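# Hang the ball-filled shallow basket level on the peg

## Task

Use the cord handle to hang the shallow basket on the stand's peg, keeping it as level as possible. The task counts as failed unless all of the balls are still inside the basket at the end.

## Robot and tools

Robot: two arms, left_arm and right_arm, each ending in a two-finger gripper. In the scene frame the origin sits at table-top height, midway between the arms' nominal bases. +z points up, +x points out over the table, and left_arm is on the +y side. These names do not match image sides. Calibrated bases: left_arm at (+0.019, +0.302, +0.023) m, right_arm at (-0.033, -0.230, +0.016) m, both turned only slightly about z. A camera stand is bolted to the floor behind the arms. A loose object may occasionally get a small shove.

Gripper axes: the fingers point along the gripper's +z, and they open and close along its y. end_effector_position is the point between the finger pads, just behind the tips. Positions are in metres, and orientation is given as quat_wxyz, both in the scene frame. These readings can be off by a few centimetres, more at long reach.

Row layout, used by execute_actions and move: one flat list of 14 numbers covering both arms, each number in [-1, 1]. The order is dx, dy, dz, rx, ry, rz, opening for left_arm, then the same seven for right_arm. You must give all 14 even when only one arm moves. The first six numbers of each arm are an offset, not a pose. The offset is measured from that arm's Hand target at the start of the action or move, along the scene-frame axes. 1.0 equals 0.6 m or 180 degrees. rx, ry, rz together form one rotation vector, and the hand turns about its Hand target position. A translation longer than 1.0 may be shortened. Offsets add up from call to call, so repeating an offset moves the hand further. Sending all six zeros asks the arm to go back to its current Hand target. Opening is absolute: +1 fully open (about 87 mm), +0.5 about 69 mm, 0 about 43 mm, -0.5 about 18 mm, -1 closed. A 0 in the opening slot is a real command, so to leave a gripper unchanged, send its present value again.

execute_actions(actions, cameras): actions is a list of actions. Each action is a table of up to 15 rows, one row per 1/30 s step, and a short table repeats its last row. Every row in a table is measured from the same start pose. Images are returned only when actions is empty or cameras names them. cameras can be a list of names, ["all"], or [].

move(target, speed, blend, opening_speed, blocking, cameras): target is one 14-number row, or a list of up to 15 rows. Every row is an offset from the same starting Hand targets, not from the row before it. Each gripper follows a straight path there. speed is in m/s, from 0.002 to 2.9, default 0.25, and rotation is capped at twice that value in rad/s. You may give one speed per target. blend, in metres, rounds off corners in a list; 0 means stop at each point. opening_speed is in units per second on the -1..+1 scale, minimum 0.2. A whole move is capped at 10 s. Paths make no attempt to avoid obstacles or the other arm. Faster moves lag, stray and hit harder, and a target set deeper past a contact presses harder. Route paths around an arm's own base, because passing close to it can flip the shoulder. With blocking=false the call returns after about 0.5 s while the move keeps running.

wait(seconds 0 to 10) lets time pass while arms hold their commands. stop brakes a running move. zoom_image(camera, region [x0,y0,x1,y1] in pixels, at most 504 wide and 504 high) enlarges part of the latest image from a camera. finished_scene(scene) ends the current scene with its number and cannot be undone. The goal has to hold with the robot let go.

Cameras, each 896x504: cam_head_left, cam_head_right, cam_high, cam_low, cam_left_wrist, cam_right_wrist. Calibration data is supplied. Wrist images can lag behind while the arm is moving.

Results report end_effector_position and quat, Hand target (your last command after clipping), Joint positions (the gripper on a 0 to 1 scale), joint velocities, joint torques (these include gravity and wrap at ±28 N m on joints 1 to 3), grip_measured (on the opening scale), and Tool commands. A move adds a line such as move: done, off_target, moving, held or fault, plus limits (paced = pose clipped, held = steps withheld). done means the arm is at rest within 10 mm and 2 degrees of its target. Neither done nor off_target says anything about contact.

Behaviour: the controller limits each step's orientation to within 40 degrees of the measured one. Friction and gravity can leave a hand low, short or tilted, and small moves may go sideways or not happen at all. Check every result, and if the hand stopped short, send the missing distance as an offset. A hand stopped by contact keeps pushing until you command a target back past it. To grip firmly, command about 0.04 below the grip_measured reading at first contact. Each pad delivers about 20 N, and fast closes can squeeze harder.

Avoid: grippers, housings or wrist cameras touching each other, or one gripper closing on the other's fingers; the clearance check does not stop this. Avoid hard hits on fixed or heavy things, dropping or releasing parts while they are moving, anything falling off the table, strain on camera cables, and pushing against poses the arm cannot reach. Keeping a load held or an arm stretched out heats its motors. A MOTOR HOT line appears at 75 °C, a fold fault at 90 °C, and collapse at 100 °C. Joint ranges (rad): waist -2.618 to 3.054, shoulder 0.000 to 3.142, elbow 0.000 to 3.142 (straight at 2.901), wrist pitch -1.571 to 1.571, wrist yaw -1.571 to 1.571, wrist roll -2.094 to 2.094.

Each tool is called after "Emit:" as name(argument=value, ...) on one line, values as JSON.

## Session

Emit:
execute_actions(actions=[])

Scene clock: 0.00 s.
left_arm: end_effector_position=(+0.4050, +0.3047, +0.0852) grip_measured=+1.000 end_effector_quat_wxyz=(+0.583, +0.008, +0.812, +0.019) | right_arm: end_effector_position=(+0.3274, -0.2542, +0.0433) grip_measured=+1.000 end_effector_quat_wxyz=(+0.528, +0.101, +0.841, -0.063)
Joint positions: left_arm=[-0.025 1.509 0.381 0.803 -0.031 0.032 1] | right_arm=[0.028 1.526 0.354 0.706 0.248 0.123 1]
Joint velocities: within noise
Joint torques (N m): no reading
Heat: left arm: 39 °C; right arm: 34 °C.
Hand target: left_arm +0.4070, +0.3047, +0.0888; +0.586, +0.008, +0.810, +0.019 | right_arm +0.3318, -0.2540, +0.0500; +0.537, +0.102, +0.835, -0.062
Tool commands: left_gripper/opening=+1.0 right_gripper/opening=+1.0
camera_calibration:
cam_left_wrist: T_world_to_cam=[[0.0596692, -0.996967, -0.0499722, 0.287058], [-0.883735, -0.0294813, -0.467058, 0.441294], [0.464168, 0.0720312, -0.882813, 0.0097563], [0, 0, 0, 1]] pos_world=[0.368329, 0.298494, 0.229068]
cam_right_wrist: T_world_to_cam=[[-0.27882, -0.959608, 0.0375854, -0.161793], [-0.88893, 0.243078, -0.388223, 0.409532], [0.363406, -0.141655, -0.920799, 0.0303731], [0, 0, 0, 1]] pos_world=[0.307896, -0.250504, 0.193038]

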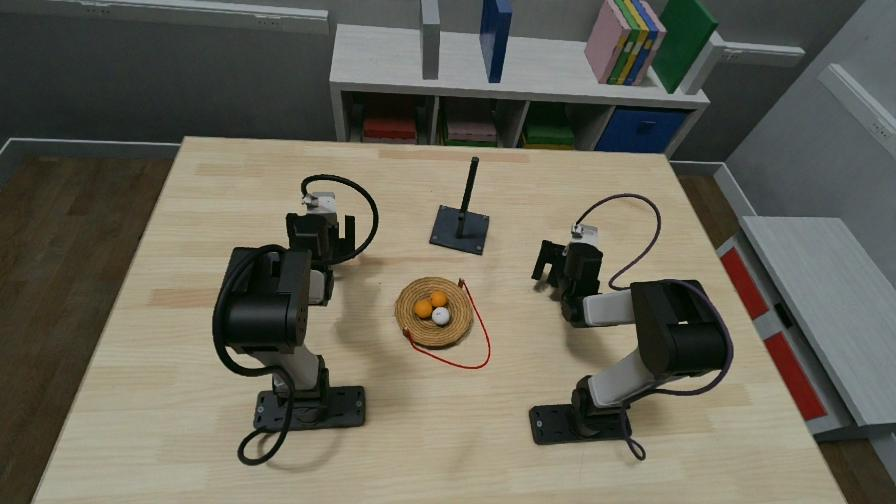

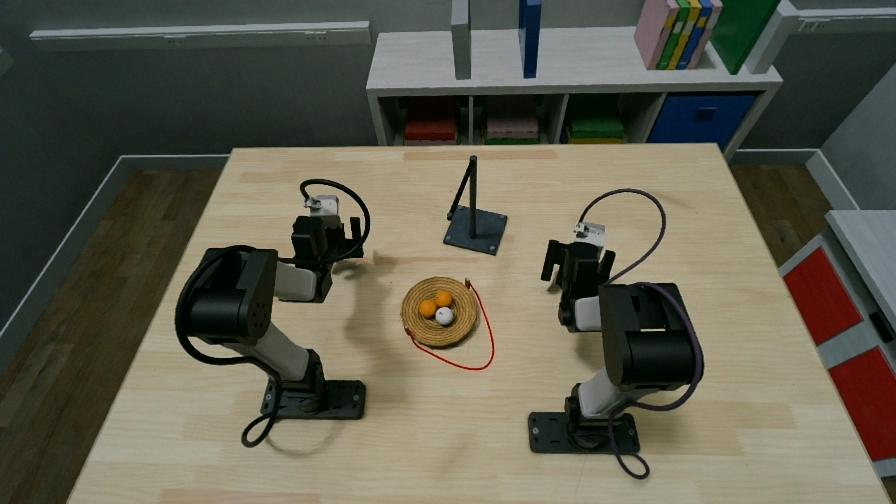

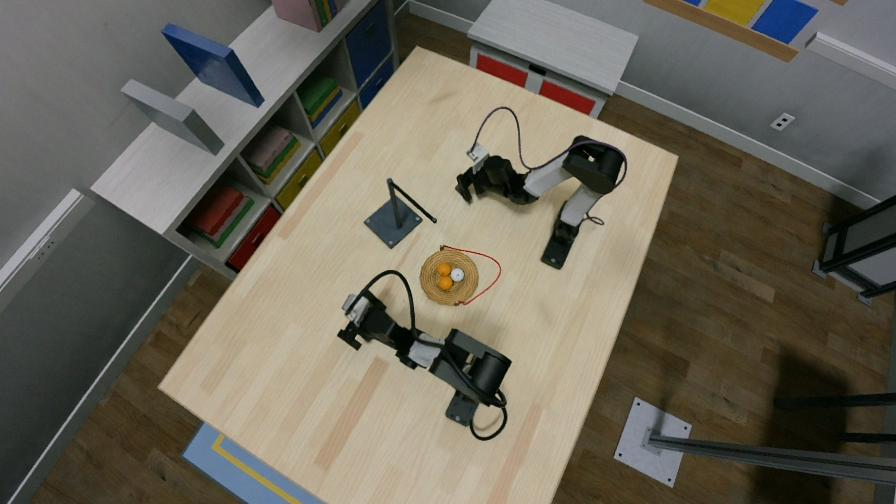

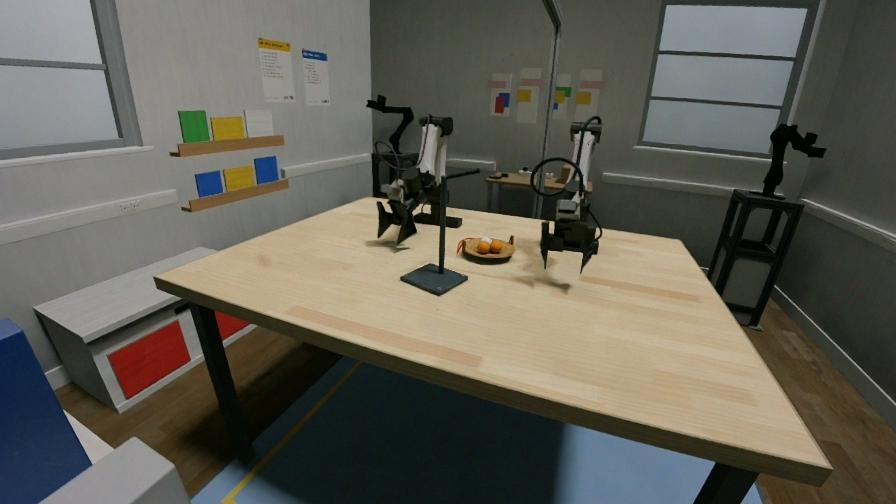

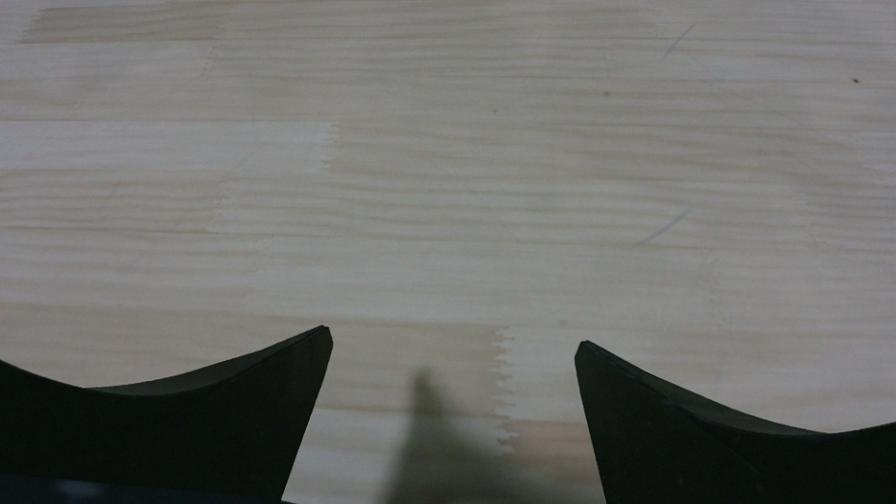

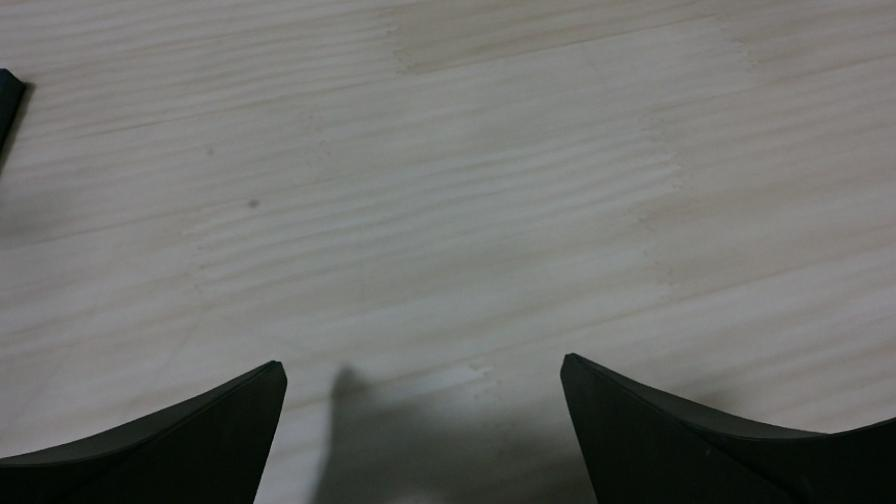

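Emit:
zoom_image(camera="cam_head_left", region=[370, 140, 530, 380])

Emit:
zoom_image(camera="cam_low", region=[360, 130, 600, 310])

Emit:
zoom_image(camera="cam_high", region=[340, 160, 540, 320])

Emit:
zoom_image(camera="cam_head_right", region=[370, 140, 530, 380])

Scaled by 2.100 from the camera's 896x504 image, which has a finer 1280x720 frame.

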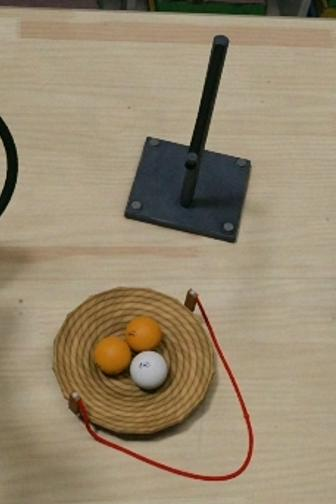

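Scaled by 2.100 from the camera's 896x504 image, which has a finer 1280x720 frame.

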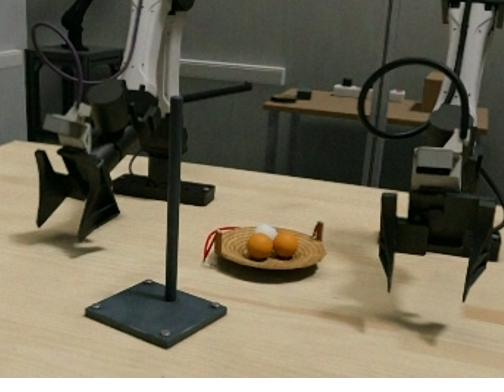

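Scaled by 2.520 from the camera's 896x504 image, which has a finer 1280x720 frame.

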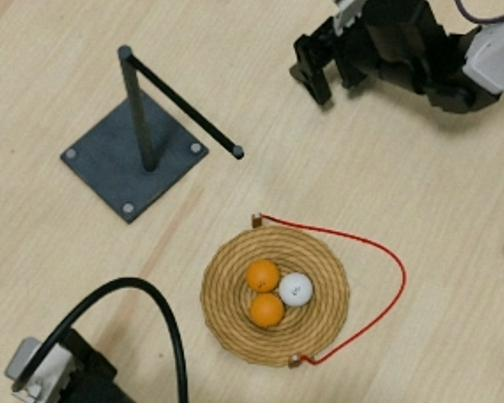

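Scaled by 2.100 from the camera's 896x504 image, which has a finer 1280x720 frame.

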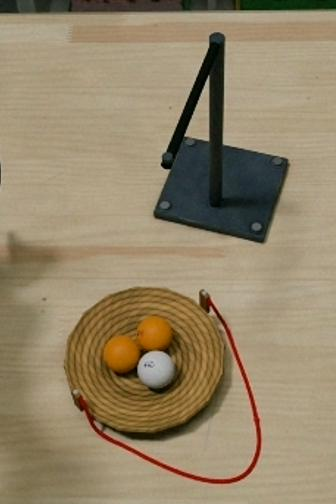

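Emit:
move(target=[[-0.1,-0.1,0.19,0,0,0,0,0,0,0,0,0,0,1],[-0.503,-0.558,0.1,-0.051,-0.091,-0.253,0,0,0,0,0,0,0,1]], blend=[0.05,0], cameras=["cam_left_wrist","cam_head_left","cam_head_right","cam_low"])

Scene clock: 5.07 s.
left_arm: end_effector_position=(+0.1075, -0.0264, +0.1456) grip_measured=+0.000 end_effector_quat_wxyz=(+0.650, +0.274, +0.656, -0.267) | right_arm: end_effector_position=(+0.3274, -0.2542, +0.0433) grip_measured=+1.000 end_effector_quat_wxyz=(+0.528, +0.101, +0.841, -0.063)
Joint positions: left_arm=[-1.757 1.464 0.251 1.194 -0.958 -0.01 0.5] | right_arm=[0.028 1.526 0.354 0.706 0.248 0.123 1]
Joint torques (N m): left_arm=[-1.13 -2.45 7.19 1.84 -0.3 0.01] | right_arm=[-0.38 -6.3 5.89 1.76 0.07 -0.03]
Heat: left arm: 39 °C; right arm: 35 °C.
Hand target: left_arm +0.1052, -0.0301, +0.1488; +0.653, +0.271, +0.653, -0.270 | right_arm +0.3318, -0.2540, +0.0500; +0.537, +0.102, +0.835, -0.062
Off the commanded pose: left_arm 0.005 m, 1 deg | right_arm 0.008 m, 1 deg.
move: done
camera_calibration:
cam_left_wrist: T_world_to_cam=[[-0.669542, -0.742772, 0.00158497, 0.0552552], [-0.518786, 0.466109, -0.716661, 0.206999], [0.531577, -0.480657, -0.69742, 0.176315], [0, 0, 0, 1]] pos_world=[0.0506586, 0.0293052, 0.271226]
Images, in order (width x height): cam_head_left 896x504, cam_head_right 896x504, cam_low 896x504, cam_left_wrist 896x504.

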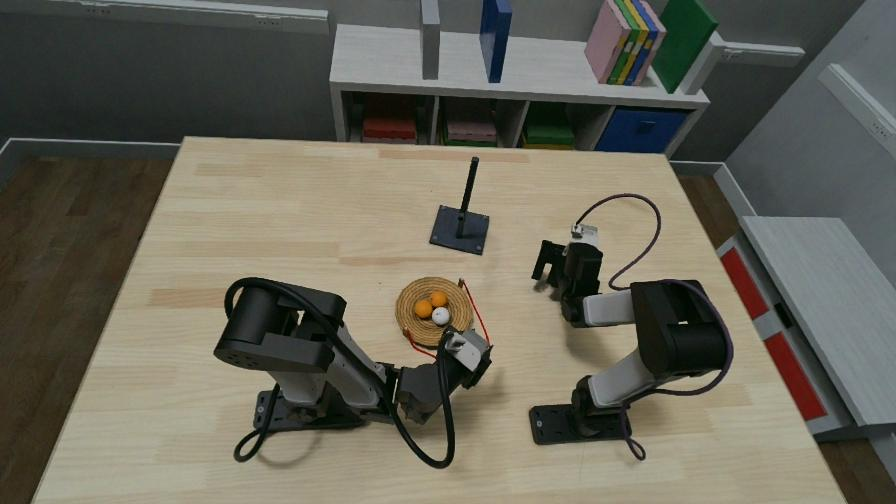

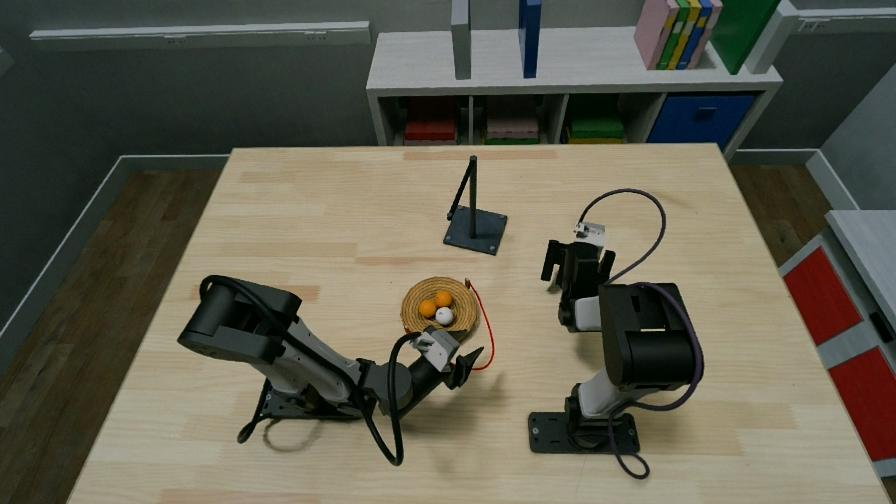

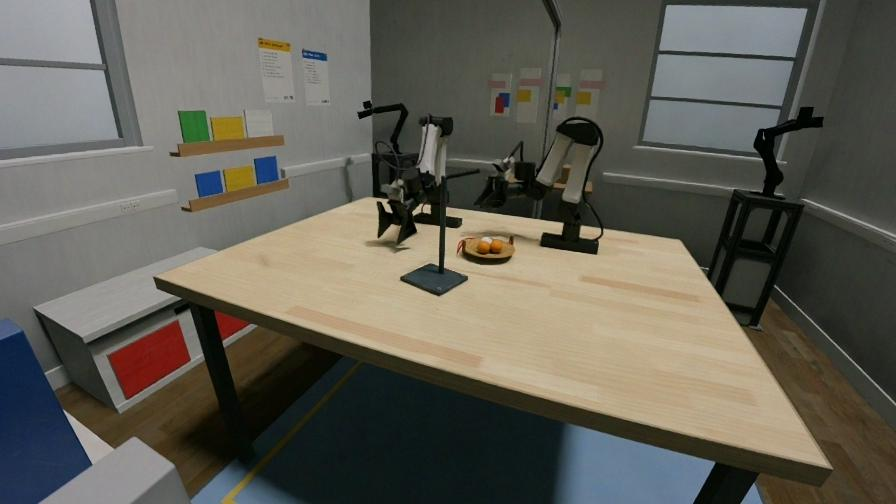

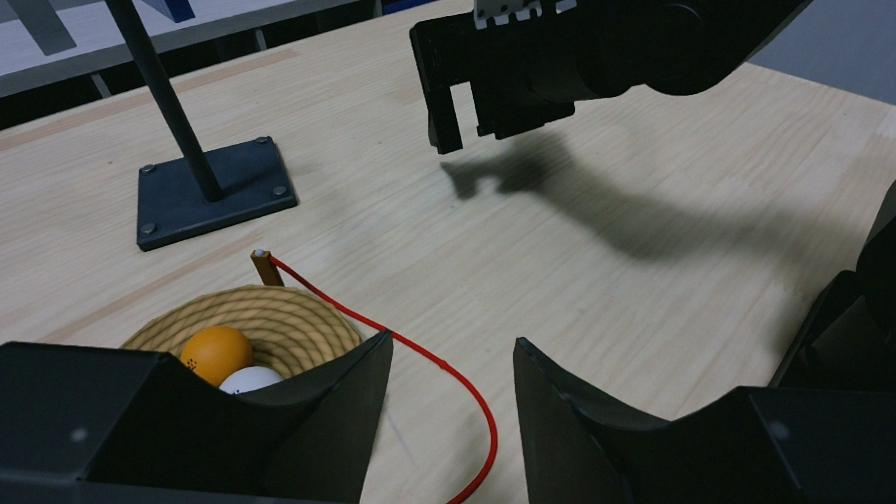

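Emit:
move(target=[0,0,-0.18,0,0,0,0,0,0,0,0,0,0,1], cameras=["cam_left_wrist","cam_head_right","cam_high"])

Emit:
zoom_image(camera="cam_head_right", region=[380, 260, 540, 400])

Emit:
zoom_image(camera="cam_high", region=[400, 220, 540, 340])

Scene clock: 6.60 s.
left_arm: end_effector_position=(+0.1083, -0.0153, +0.0234) grip_measured=+0.000 end_effector_quat_wxyz=(+0.609, +0.325, +0.698, -0.188) | right_arm: end_effector_position=(+0.3274, -0.2542, +0.0433) grip_measured=+1.000 end_effector_quat_wxyz=(+0.528, +0.101, +0.841, -0.063)
Joint positions: left_arm=[-1.757 2.027 0.248 1.437 -0.98 -0.151 0.5] | right_arm=[0.028 1.526 0.354 0.706 0.248 0.123 1]
Joint torques (N m): left_arm=[-0.65 -3.88 3.34 3.02 -0.47 -0.35] | right_arm=[-0.4 -6.23 6.01 1.74 0.09 -0.03]
Heat: left arm: 39 °C; right arm: 35 °C.
Hand target: left_arm +0.1052, -0.0301, +0.0407; +0.653, +0.271, +0.653, -0.270 | right_arm +0.3318, -0.2540, +0.0500; +0.537, +0.102, +0.835, -0.062
Off the commanded pose: left_arm 0.023 m, 13 deg | right_arm 0.008 m, 1 deg.
joint sent to its limit (left arm) — joint 4 (wrist pitch), upper limit. The joint targets are off in orientation, not in position.
move: off_target (left_arm)
camera_calibration:
cam_left_wrist: T_world_to_cam=[[-0.644982, -0.752085, -0.135523, 0.0646777], [-0.562668, 0.587365, -0.581728, 0.118137], [0.51711, -0.298949, -0.802014, 0.102761], [0, 0, 0, 1]] pos_world=[0.0550492, 0.00997393, 0.159904]
Images, in order (width x height): cam_head_right 896x504, cam_high 896x504, cam_left_wrist 896x504.

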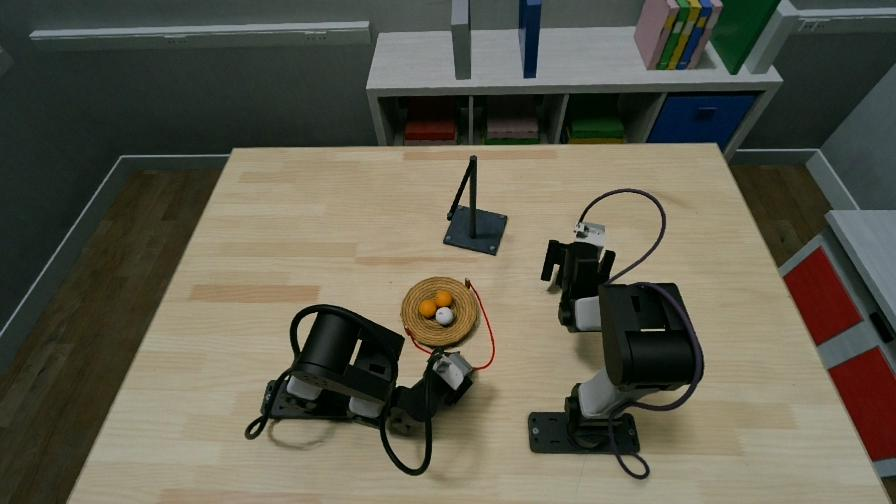

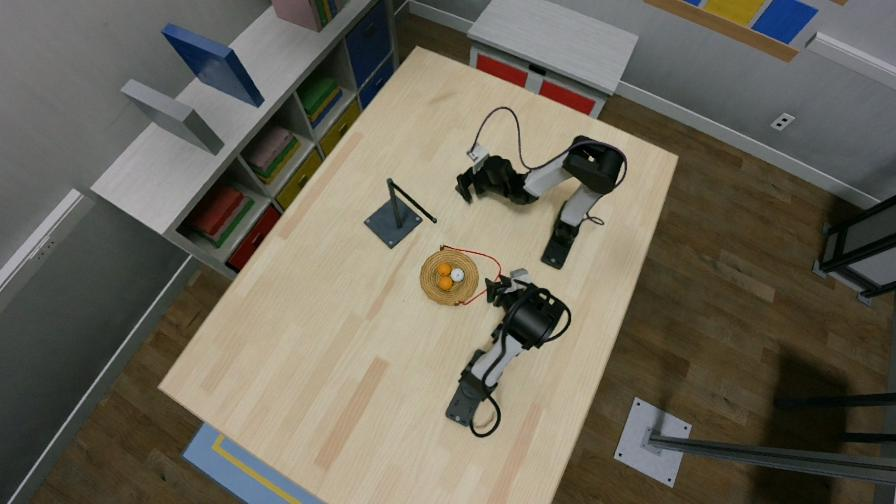

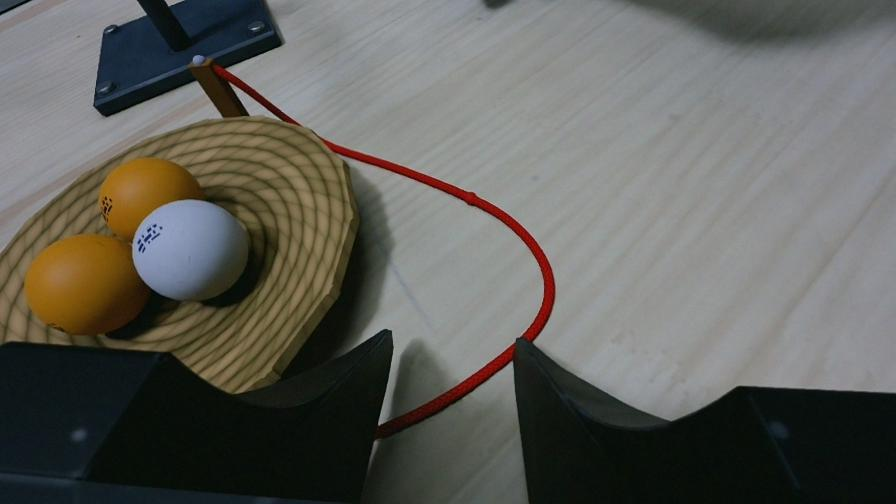

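Scaled by 3.150 from the camera's 896x504 image, which has a finer 1280x720 frame.

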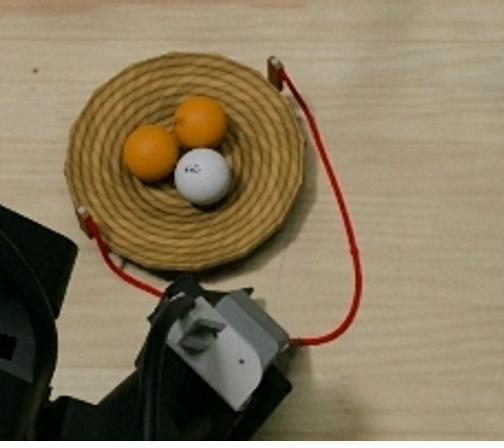

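Scaled by 3.600 from the camera's 896x504 image, which has a finer 1280x720 frame.

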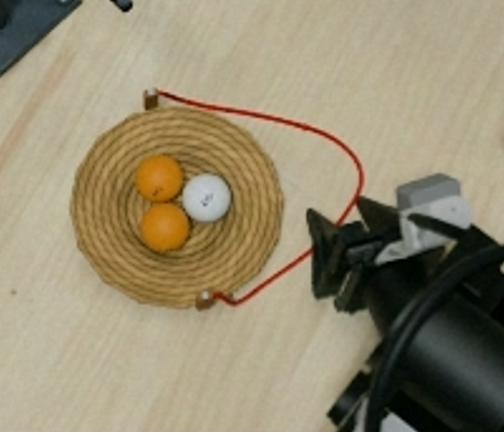

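Emit:
move(target=[0.002,-0.005,-0.032,0.075,0.013,0.012,-0.2,0,0,0,0,0,0,1], speed=0.1, cameras=["cam_left_wrist","cam_high"])

Scene clock: 8.40 s.
left_arm: end_effector_position=(+0.1056, -0.0305, +0.0241) grip_measured=-0.200 end_effector_quat_wxyz=(+0.609, +0.324, +0.699, -0.189) | right_arm: end_effector_position=(+0.3274, -0.2542, +0.0433) grip_measured=+1.000 end_effector_quat_wxyz=(+0.528, +0.101, +0.841, -0.063)
Joint positions: left_arm=[-1.757 2.027 0.31 1.373 -0.98 -0.155 0.4] | right_arm=[0.028 1.526 0.354 0.706 0.248 0.123 1]
Joint torques (N m): left_arm=[0.1 -4.72 3.85 1.63 -0.34 -0.01] | right_arm=[-0.49 -6.15 5.94 1.74 0.11 -0.02]
Heat: left arm: 39 °C; right arm: 35 °C.
Hand target: left_arm +0.1064, -0.0331, +0.0216; +0.608, +0.328, +0.699, -0.185 | right_arm +0.3318, -0.2540, +0.0500; +0.537, +0.102, +0.835, -0.062
Off the commanded pose: left_arm 0.004 m, 1 deg | right_arm 0.008 m, 1 deg.
move: done
camera_calibration:
cam_left_wrist: T_world_to_cam=[[-0.644415, -0.753054, -0.13281, 0.0514098], [-0.564879, 0.585869, -0.581093, 0.126126], [0.515404, -0.299443, -0.802928, 0.100363], [0, 0, 0, 1]] pos_world=[0.0526478, -0.00512601, 0.160702]
Images, in order (width x height): cam_high 896x504, cam_left_wrist 896x504.

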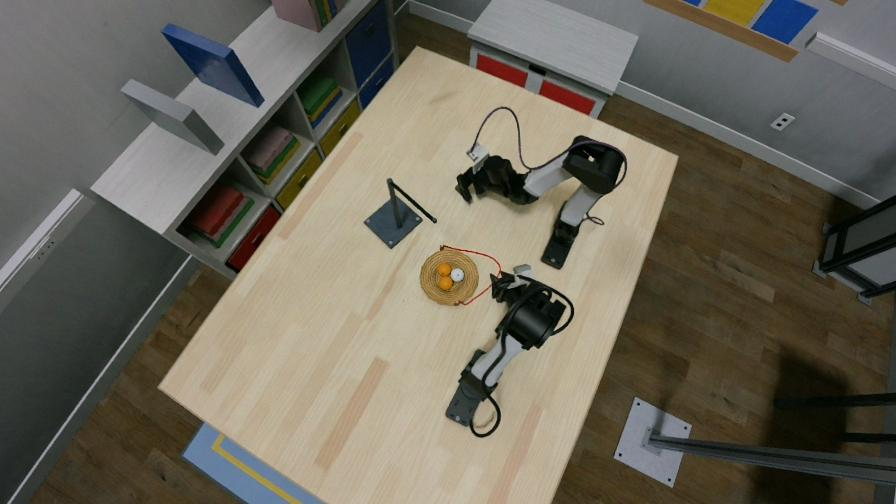

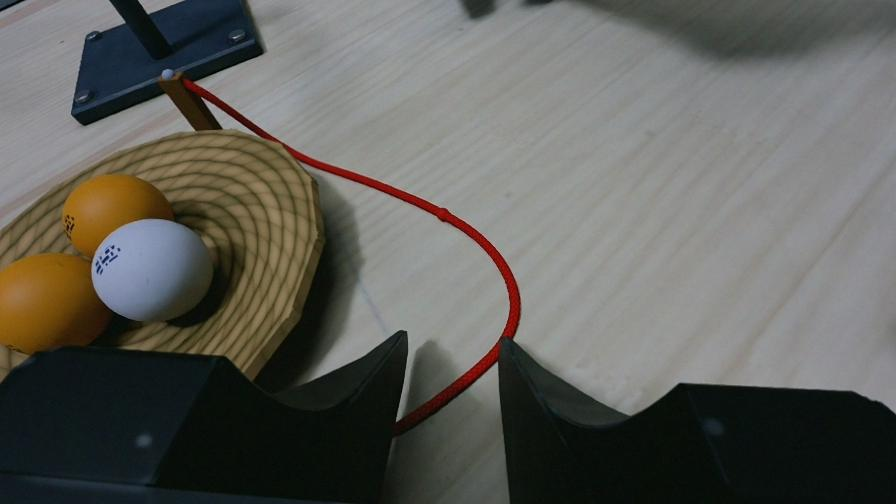

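Emit:
move(target=[0.006,-0.044,0,0,0,0,-0.1,0,0,0,0,0,0,1], speed=0.1, cameras=["cam_left_wrist"])

Emit:
move(target=[0,0,-0.02,0,0,0,-0.1,0,0,0,0,0,0,1], speed=0.05, cameras=["cam_left_wrist"])

Scene clock: 13.10 s.
left_arm: end_effector_position=(+0.1083, -0.0573, +0.0265) grip_measured=-0.100 end_effector_quat_wxyz=(+0.610, +0.321, +0.699, -0.191) | right_arm: end_effector_position=(+0.3274, -0.2542, +0.0433) grip_measured=+1.000 end_effector_quat_wxyz=(+0.528, +0.101, +0.841, -0.063)
Joint positions: left_arm=[-1.73 2.049 0.412 1.314 -0.957 -0.138 0.45] | right_arm=[0.028 1.526 0.354 0.706 0.248 0.123 1]
Joint torques (N m): left_arm=[0.53 -4.68 4.33 1.64 -0.31 -0.03] | right_arm=[-0.46 -6.24 5.94 1.77 0.12 -0.05]
Heat: left arm: 39 °C; right arm: 35 °C.
Hand target: left_arm +0.1099, -0.0595, +0.0215; +0.608, +0.328, +0.699, -0.185 | right_arm +0.3318, -0.2540, +0.0500; +0.537, +0.102, +0.835, -0.062
Off the commanded pose: left_arm 0.006 m, 1 deg | right_arm 0.008 m, 1 deg.
move: done
camera_calibration:
cam_left_wrist: T_world_to_cam=[[-0.642913, -0.755264, -0.127432, 0.0328439], [-0.565862, 0.580479, -0.585529, 0.144661], [0.516201, -0.304335, -0.800573, 0.0924547], [0, 0, 0, 1]] pos_world=[0.0552486, -0.0310295, 0.162905]
Images, in order (width x height): cam_left_wrist 896x504.

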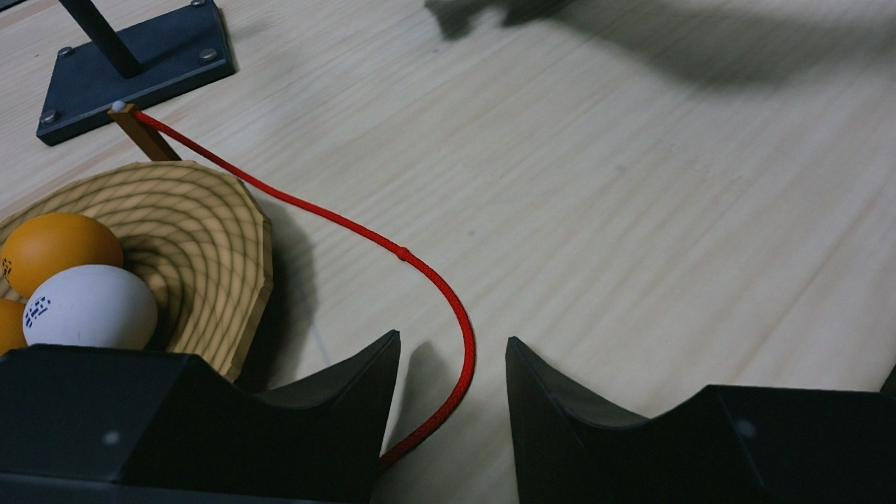

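Scene clock: 14.00 s.
left_arm: end_effector_position=(+0.1084, -0.0599, +0.0197) grip_measured=-0.100 end_effector_quat_wxyz=(+0.613, +0.313, +0.698, -0.197) | right_arm: end_effector_position=(+0.3274, -0.2542, +0.0433) grip_measured=+1.000 end_effector_quat_wxyz=(+0.528, +0.101, +0.841, -0.063)
Joint positions: left_arm=[-1.73 2.113 0.423 1.388 -0.962 -0.138 0.45] | right_arm=[0.028 1.526 0.354 0.706 0.248 0.123 1]
Joint torques (N m): left_arm=[0.42 -4.44 3.67 1.54 -0.23 -0.02] | right_arm=[-0.4 -6.28 5.97 1.76 0.1 -0.03]
Heat: left arm: 39 °C; right arm: 35 °C.
Hand target: left_arm +0.1099, -0.0595, +0.0096; +0.608, +0.329, +0.699, -0.185 | right_arm +0.3318, -0.2540, +0.0500; +0.537, +0.102, +0.835, -0.062
Off the commanded pose: left_arm 0.010 m, 2 deg | right_arm 0.008 m, 1 deg.
move: done
camera_calibration:
cam_left_wrist: T_world_to_cam=[[-0.639546, -0.760653, -0.111299, 0.0290954], [-0.569227, 0.565873, -0.596463, 0.142], [0.516683, -0.318111, -0.794886, 0.0851373], [0, 0, 0, 1]] pos_world=[0.0554493, -0.0311396, 0.155611]
Images, in order (width x height): cam_left_wrist 896x504.

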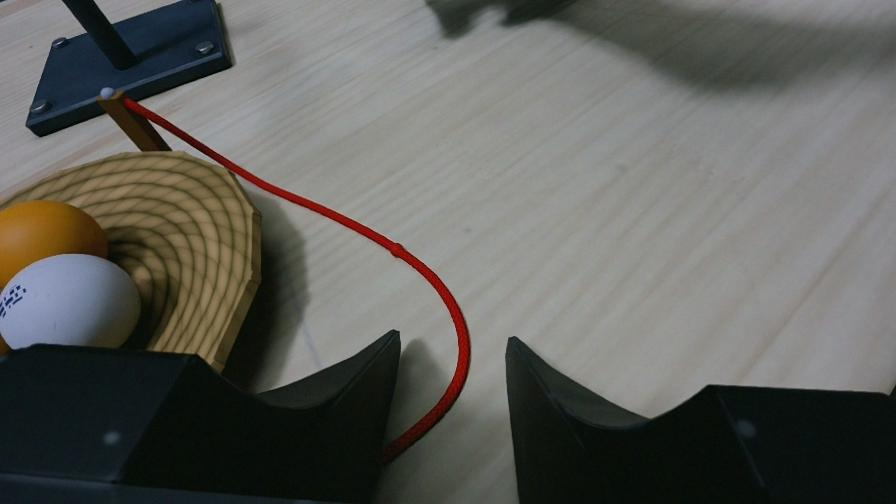

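Emit:
move(target=[0,0.003,-0.017,0,0,0,-0.1,0,0,0,0,0,0,1], speed=0.04)

Emit:
move(target=[0,0,0,0,0,0,-1,0,0,0,0,0,0,1], opening_speed=1, cameras=["cam_left_wrist"])

Scene clock: 14.87 s.
left_arm: end_effector_position=(+0.1103, -0.0618, +0.0185) grip_measured=-0.100 end_effector_quat_wxyz=(+0.620, +0.300, +0.698, -0.198) | right_arm: end_effector_position=(+0.3274, -0.2542, +0.0433) grip_measured=+1.000 end_effector_quat_wxyz=(+0.528, +0.101, +0.841, -0.063)
Joint positions: left_arm=[-1.73 2.147 0.436 1.43 -0.982 -0.138 0.45] | right_arm=[0.028 1.526 0.354 0.706 0.248 0.123 1]
Joint torques (N m): left_arm=[0.32 -2.61 2.02 1.65 -0.01 -0.05] | right_arm=[-0.29 -6.28 5.94 1.77 0.11 -0.06]
Heat: left arm: 39 °C; right arm: 35 °C.
Hand target: left_arm +0.1099, -0.0576, -0.0007; +0.608, +0.329, +0.699, -0.185 | right_arm +0.3318, -0.2540, +0.0500; +0.537, +0.102, +0.835, -0.062
Off the commanded pose: left_arm 0.020 m, 4 deg | right_arm 0.008 m, 1 deg.
move: off_target (left_arm)

Scene clock: 15.97 s.
left_arm: end_effector_position=(+0.1067, -0.0676, +0.0170) grip_measured=-0.906 end_effector_quat_wxyz=(+0.615, +0.308, +0.696, -0.207) | right_arm: end_effector_position=(+0.3274, -0.2542, +0.0433) grip_measured=+1.000 end_effector_quat_wxyz=(+0.528, +0.101, +0.841, -0.063)
Joint positions: left_arm=[-1.73 2.154 0.446 1.43 -0.956 -0.138 0.047] | right_arm=[0.028 1.526 0.354 0.706 0.248 0.123 1]
Joint torques (N m): left_arm=[0.36 -3.18 1.16 1.7 -0.29 -0.03] | right_arm=[-0.46 -6.16 5.82 1.73 0.1 -0.06]
Heat: left arm: 39 °C; right arm: 36 °C.
Hand target: left_arm +0.1099, -0.0576, -0.0007; +0.608, +0.329, +0.699, -0.185 | right_arm +0.3318, -0.2540, +0.0500; +0.537, +0.102, +0.835, -0.062
Off the commanded pose: left_arm 0.021 m, 4 deg | right_arm 0.008 m, 1 deg.
move: off_target (left_arm)
camera_calibration:
cam_left_wrist: T_world_to_cam=[[-0.644519, -0.759261, -0.0900966, 0.0221145], [-0.569085, 0.555072, -0.606661, 0.143076], [0.510624, -0.339732, -0.789839, 0.0805525], [0, 0, 0, 1]] pos_world=[0.0545437, -0.0352607, 0.152415]
Images, in order (width x height): cam_left_wrist 896x504.

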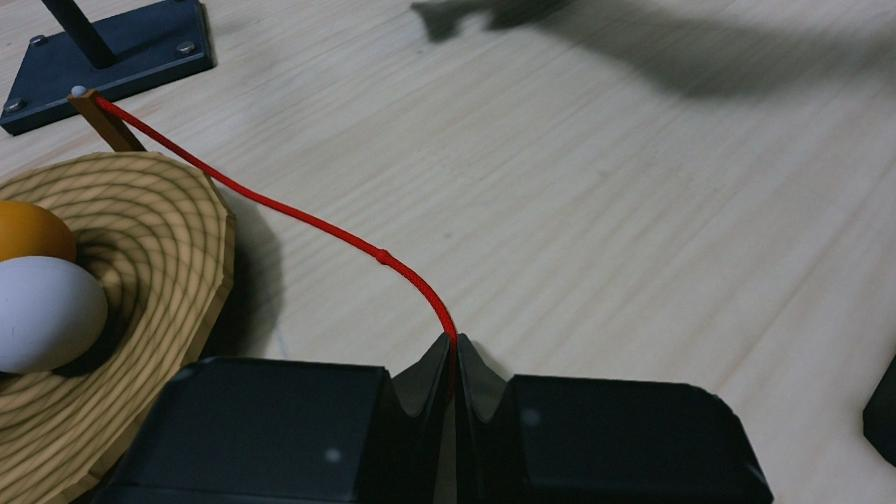

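Emit:
move(target=[[0.063,0.077,0.21,-0.037,-0.007,-0.006,-1,0,0,0,0,0,0,1],[0.19,0.225,0.31,-0.075,-0.013,-0.012,-1,0,0,0,0,0,0,1]], speed=0.12, blend=[0.03,0], cameras=["cam_high","cam_head_left","cam_low","cam_left_wrist"])

Scene clock: 19.27 s.
left_arm: end_effector_position=(+0.2222, +0.0791, +0.1764) grip_measured=-0.906 end_effector_quat_wxyz=(+0.650, +0.274, +0.658, -0.265) | right_arm: end_effector_position=(+0.3274, -0.2542, +0.0433) grip_measured=+1.000 end_effector_quat_wxyz=(+0.528, +0.101, +0.841, -0.063)
Joint positions: left_arm=[-0.917 0.676 0.114 0.546 -0.119 0.006 0.047] | right_arm=[0.028 1.526 0.354 0.706 0.248 0.123 1]
Joint torques (N m): left_arm=[0.49 -0.31 10.81 1.89 -0.08 -0.14] | right_arm=[-0.31 -6.2 5.89 1.74 0.09 -0.04]
Heat: left arm: 39 °C; right arm: 36 °C.
Hand target: left_arm +0.2240, +0.0774, +0.1851; +0.653, +0.272, +0.653, -0.270 | right_arm +0.3318, -0.2540, +0.0500; +0.537, +0.102, +0.835, -0.062
Off the commanded pose: left_arm 0.009 m, 1 deg | right_arm 0.008 m, 1 deg.
move: done
camera_calibration:
cam_left_wrist: T_world_to_cam=[[-0.667622, -0.7445, -0.000773292, 0.210535], [-0.52125, 0.468165, -0.713526, 0.239345], [0.531583, -0.475962, -0.700628, 0.187661], [0, 0, 0, 1]] pos_world=[0.165559, 0.13401, 0.302422]
Images, in order (width x height): cam_head_left 896x504, cam_high 896x504, cam_low 896x504, cam_left_wrist 896x504.

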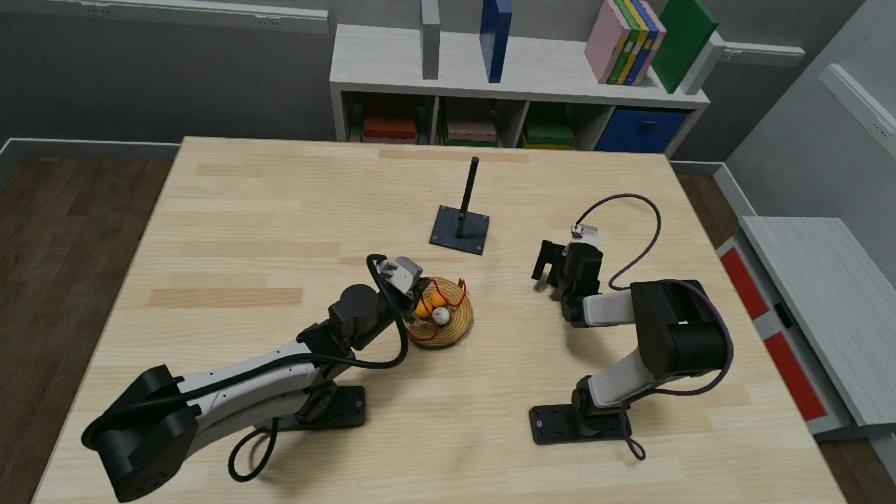

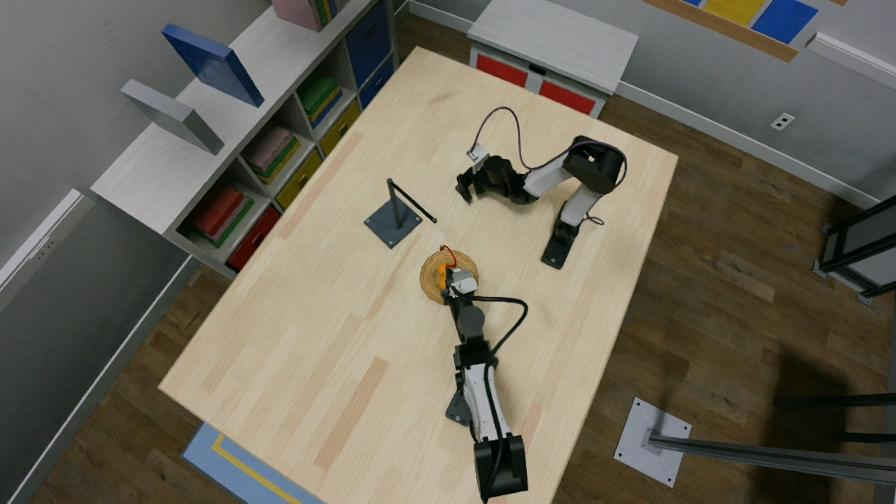

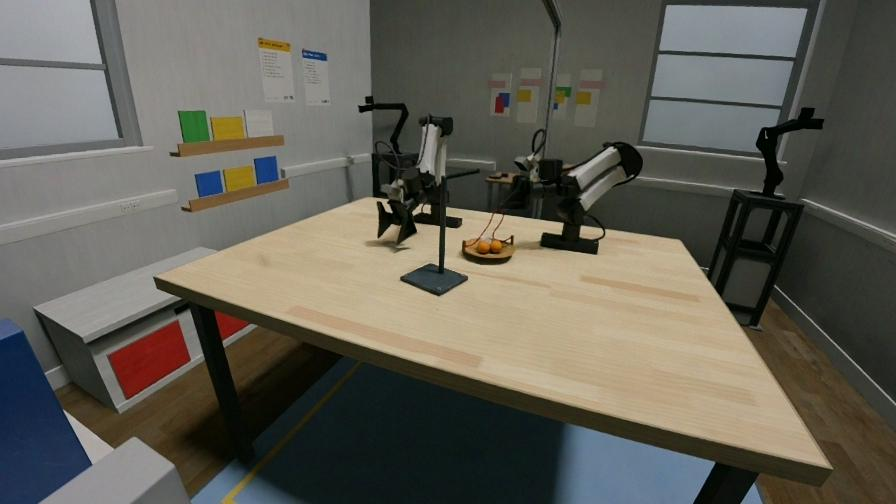

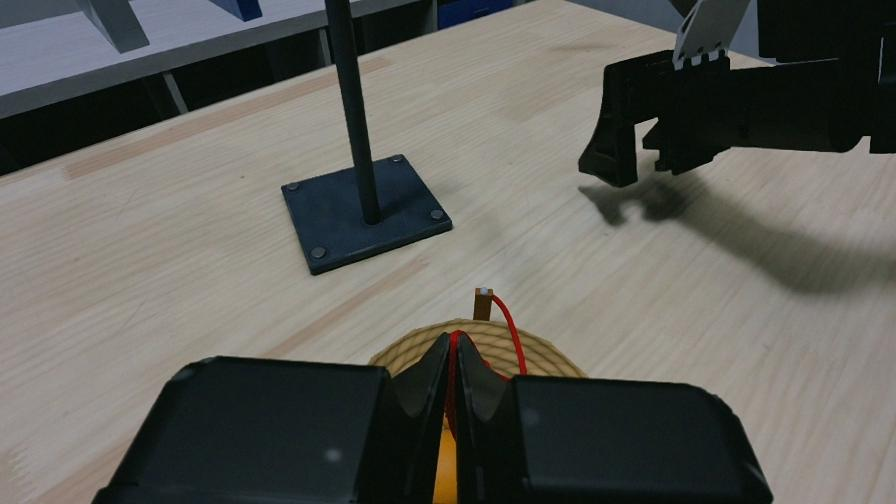

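Emit:
move(target=[-0.004,0,0.085,0,0,0,-1,0,0,0,0,0,0,1], speed=0.06, cameras=["cam_head_left","cam_head_right","cam_low"])

Emit:
zoom_image(camera="cam_low", region=[420, 140, 580, 280])

Emit:
zoom_image(camera="cam_head_right", region=[380, 140, 540, 360])

Scene clock: 22.03 s.
left_arm: end_effector_position=(+0.2222, +0.0790, +0.2223) grip_measured=-0.906 end_effector_quat_wxyz=(+0.646, +0.277, +0.661, -0.263) | right_arm: end_effector_position=(+0.3274, -0.2542, +0.0433) grip_measured=+1.000 end_effector_quat_wxyz=(+0.528, +0.101, +0.841, -0.063)
Joint positions: left_arm=[-0.917 0.6 0.301 0.272 -0.119 0.006 0.047] | right_arm=[0.028 1.526 0.354 0.706 0.248 0.123 1]
Joint torques (N m): left_arm=[-0.87 -0.55 11.81 1.87 -0.23 -0.15] | right_arm=[-0.34 -6.16 5.83 1.78 0.09 -0.05]
Heat: left arm: 40 °C; right arm: 36 °C.
Hand target: left_arm +0.2215, +0.0774, +0.2363; +0.653, +0.271, +0.653, -0.270 | right_arm +0.3318, -0.2540, +0.0500; +0.537, +0.102, +0.835, -0.062
Off the commanded pose: left_arm 0.014 m, 2 deg | right_arm 0.008 m, 1 deg.
move: off_target (left_arm)
Images, in order (width x height): cam_head_left 896x504, cam_head_right 896x504, cam_low 896x504.

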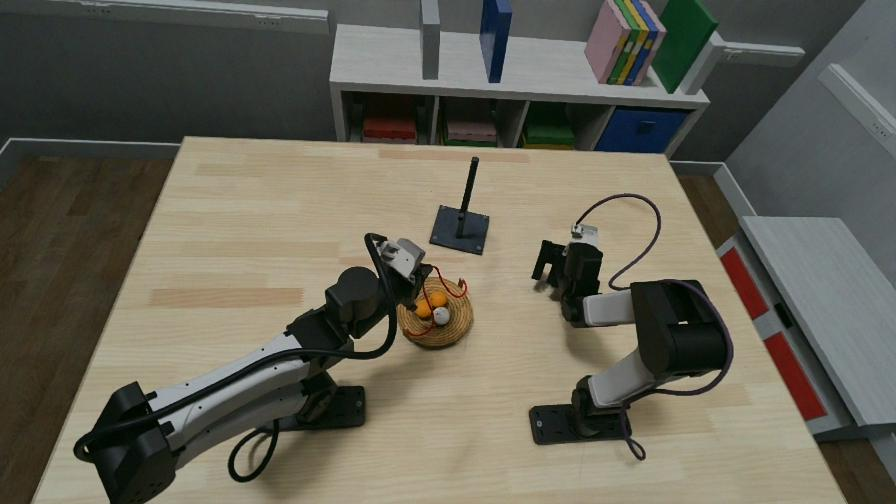

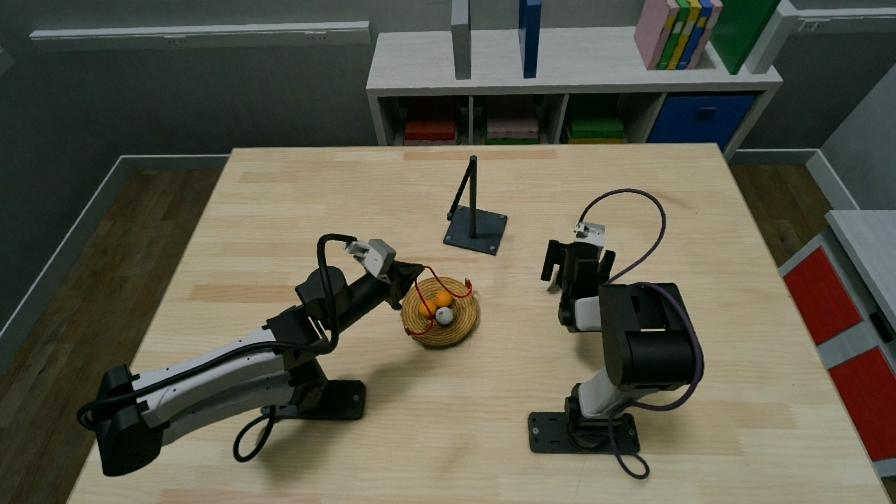

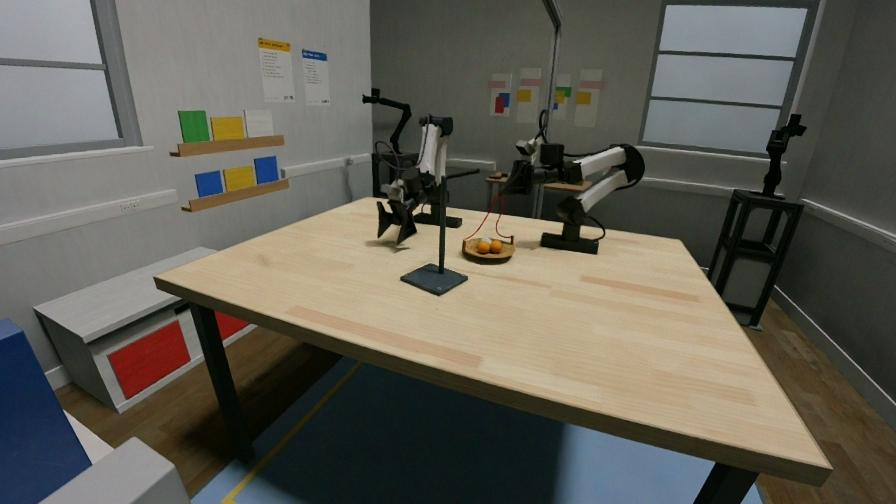

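Scaled by 3.150 from the camera's 896x504 image, which has a finer 1280x720 frame.

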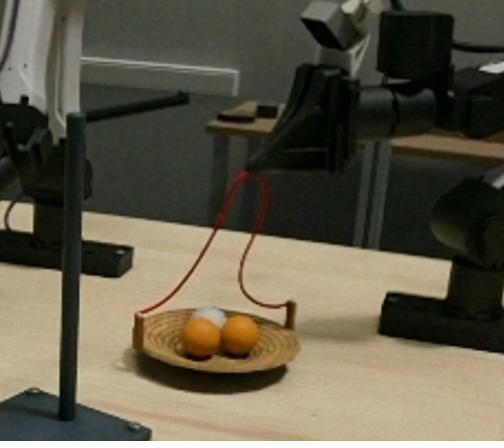

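Scaled by 2.291 from the camera's 896x504 image, which has a finer 1280x720 frame.

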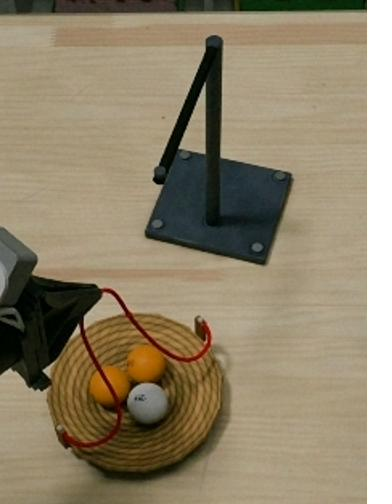

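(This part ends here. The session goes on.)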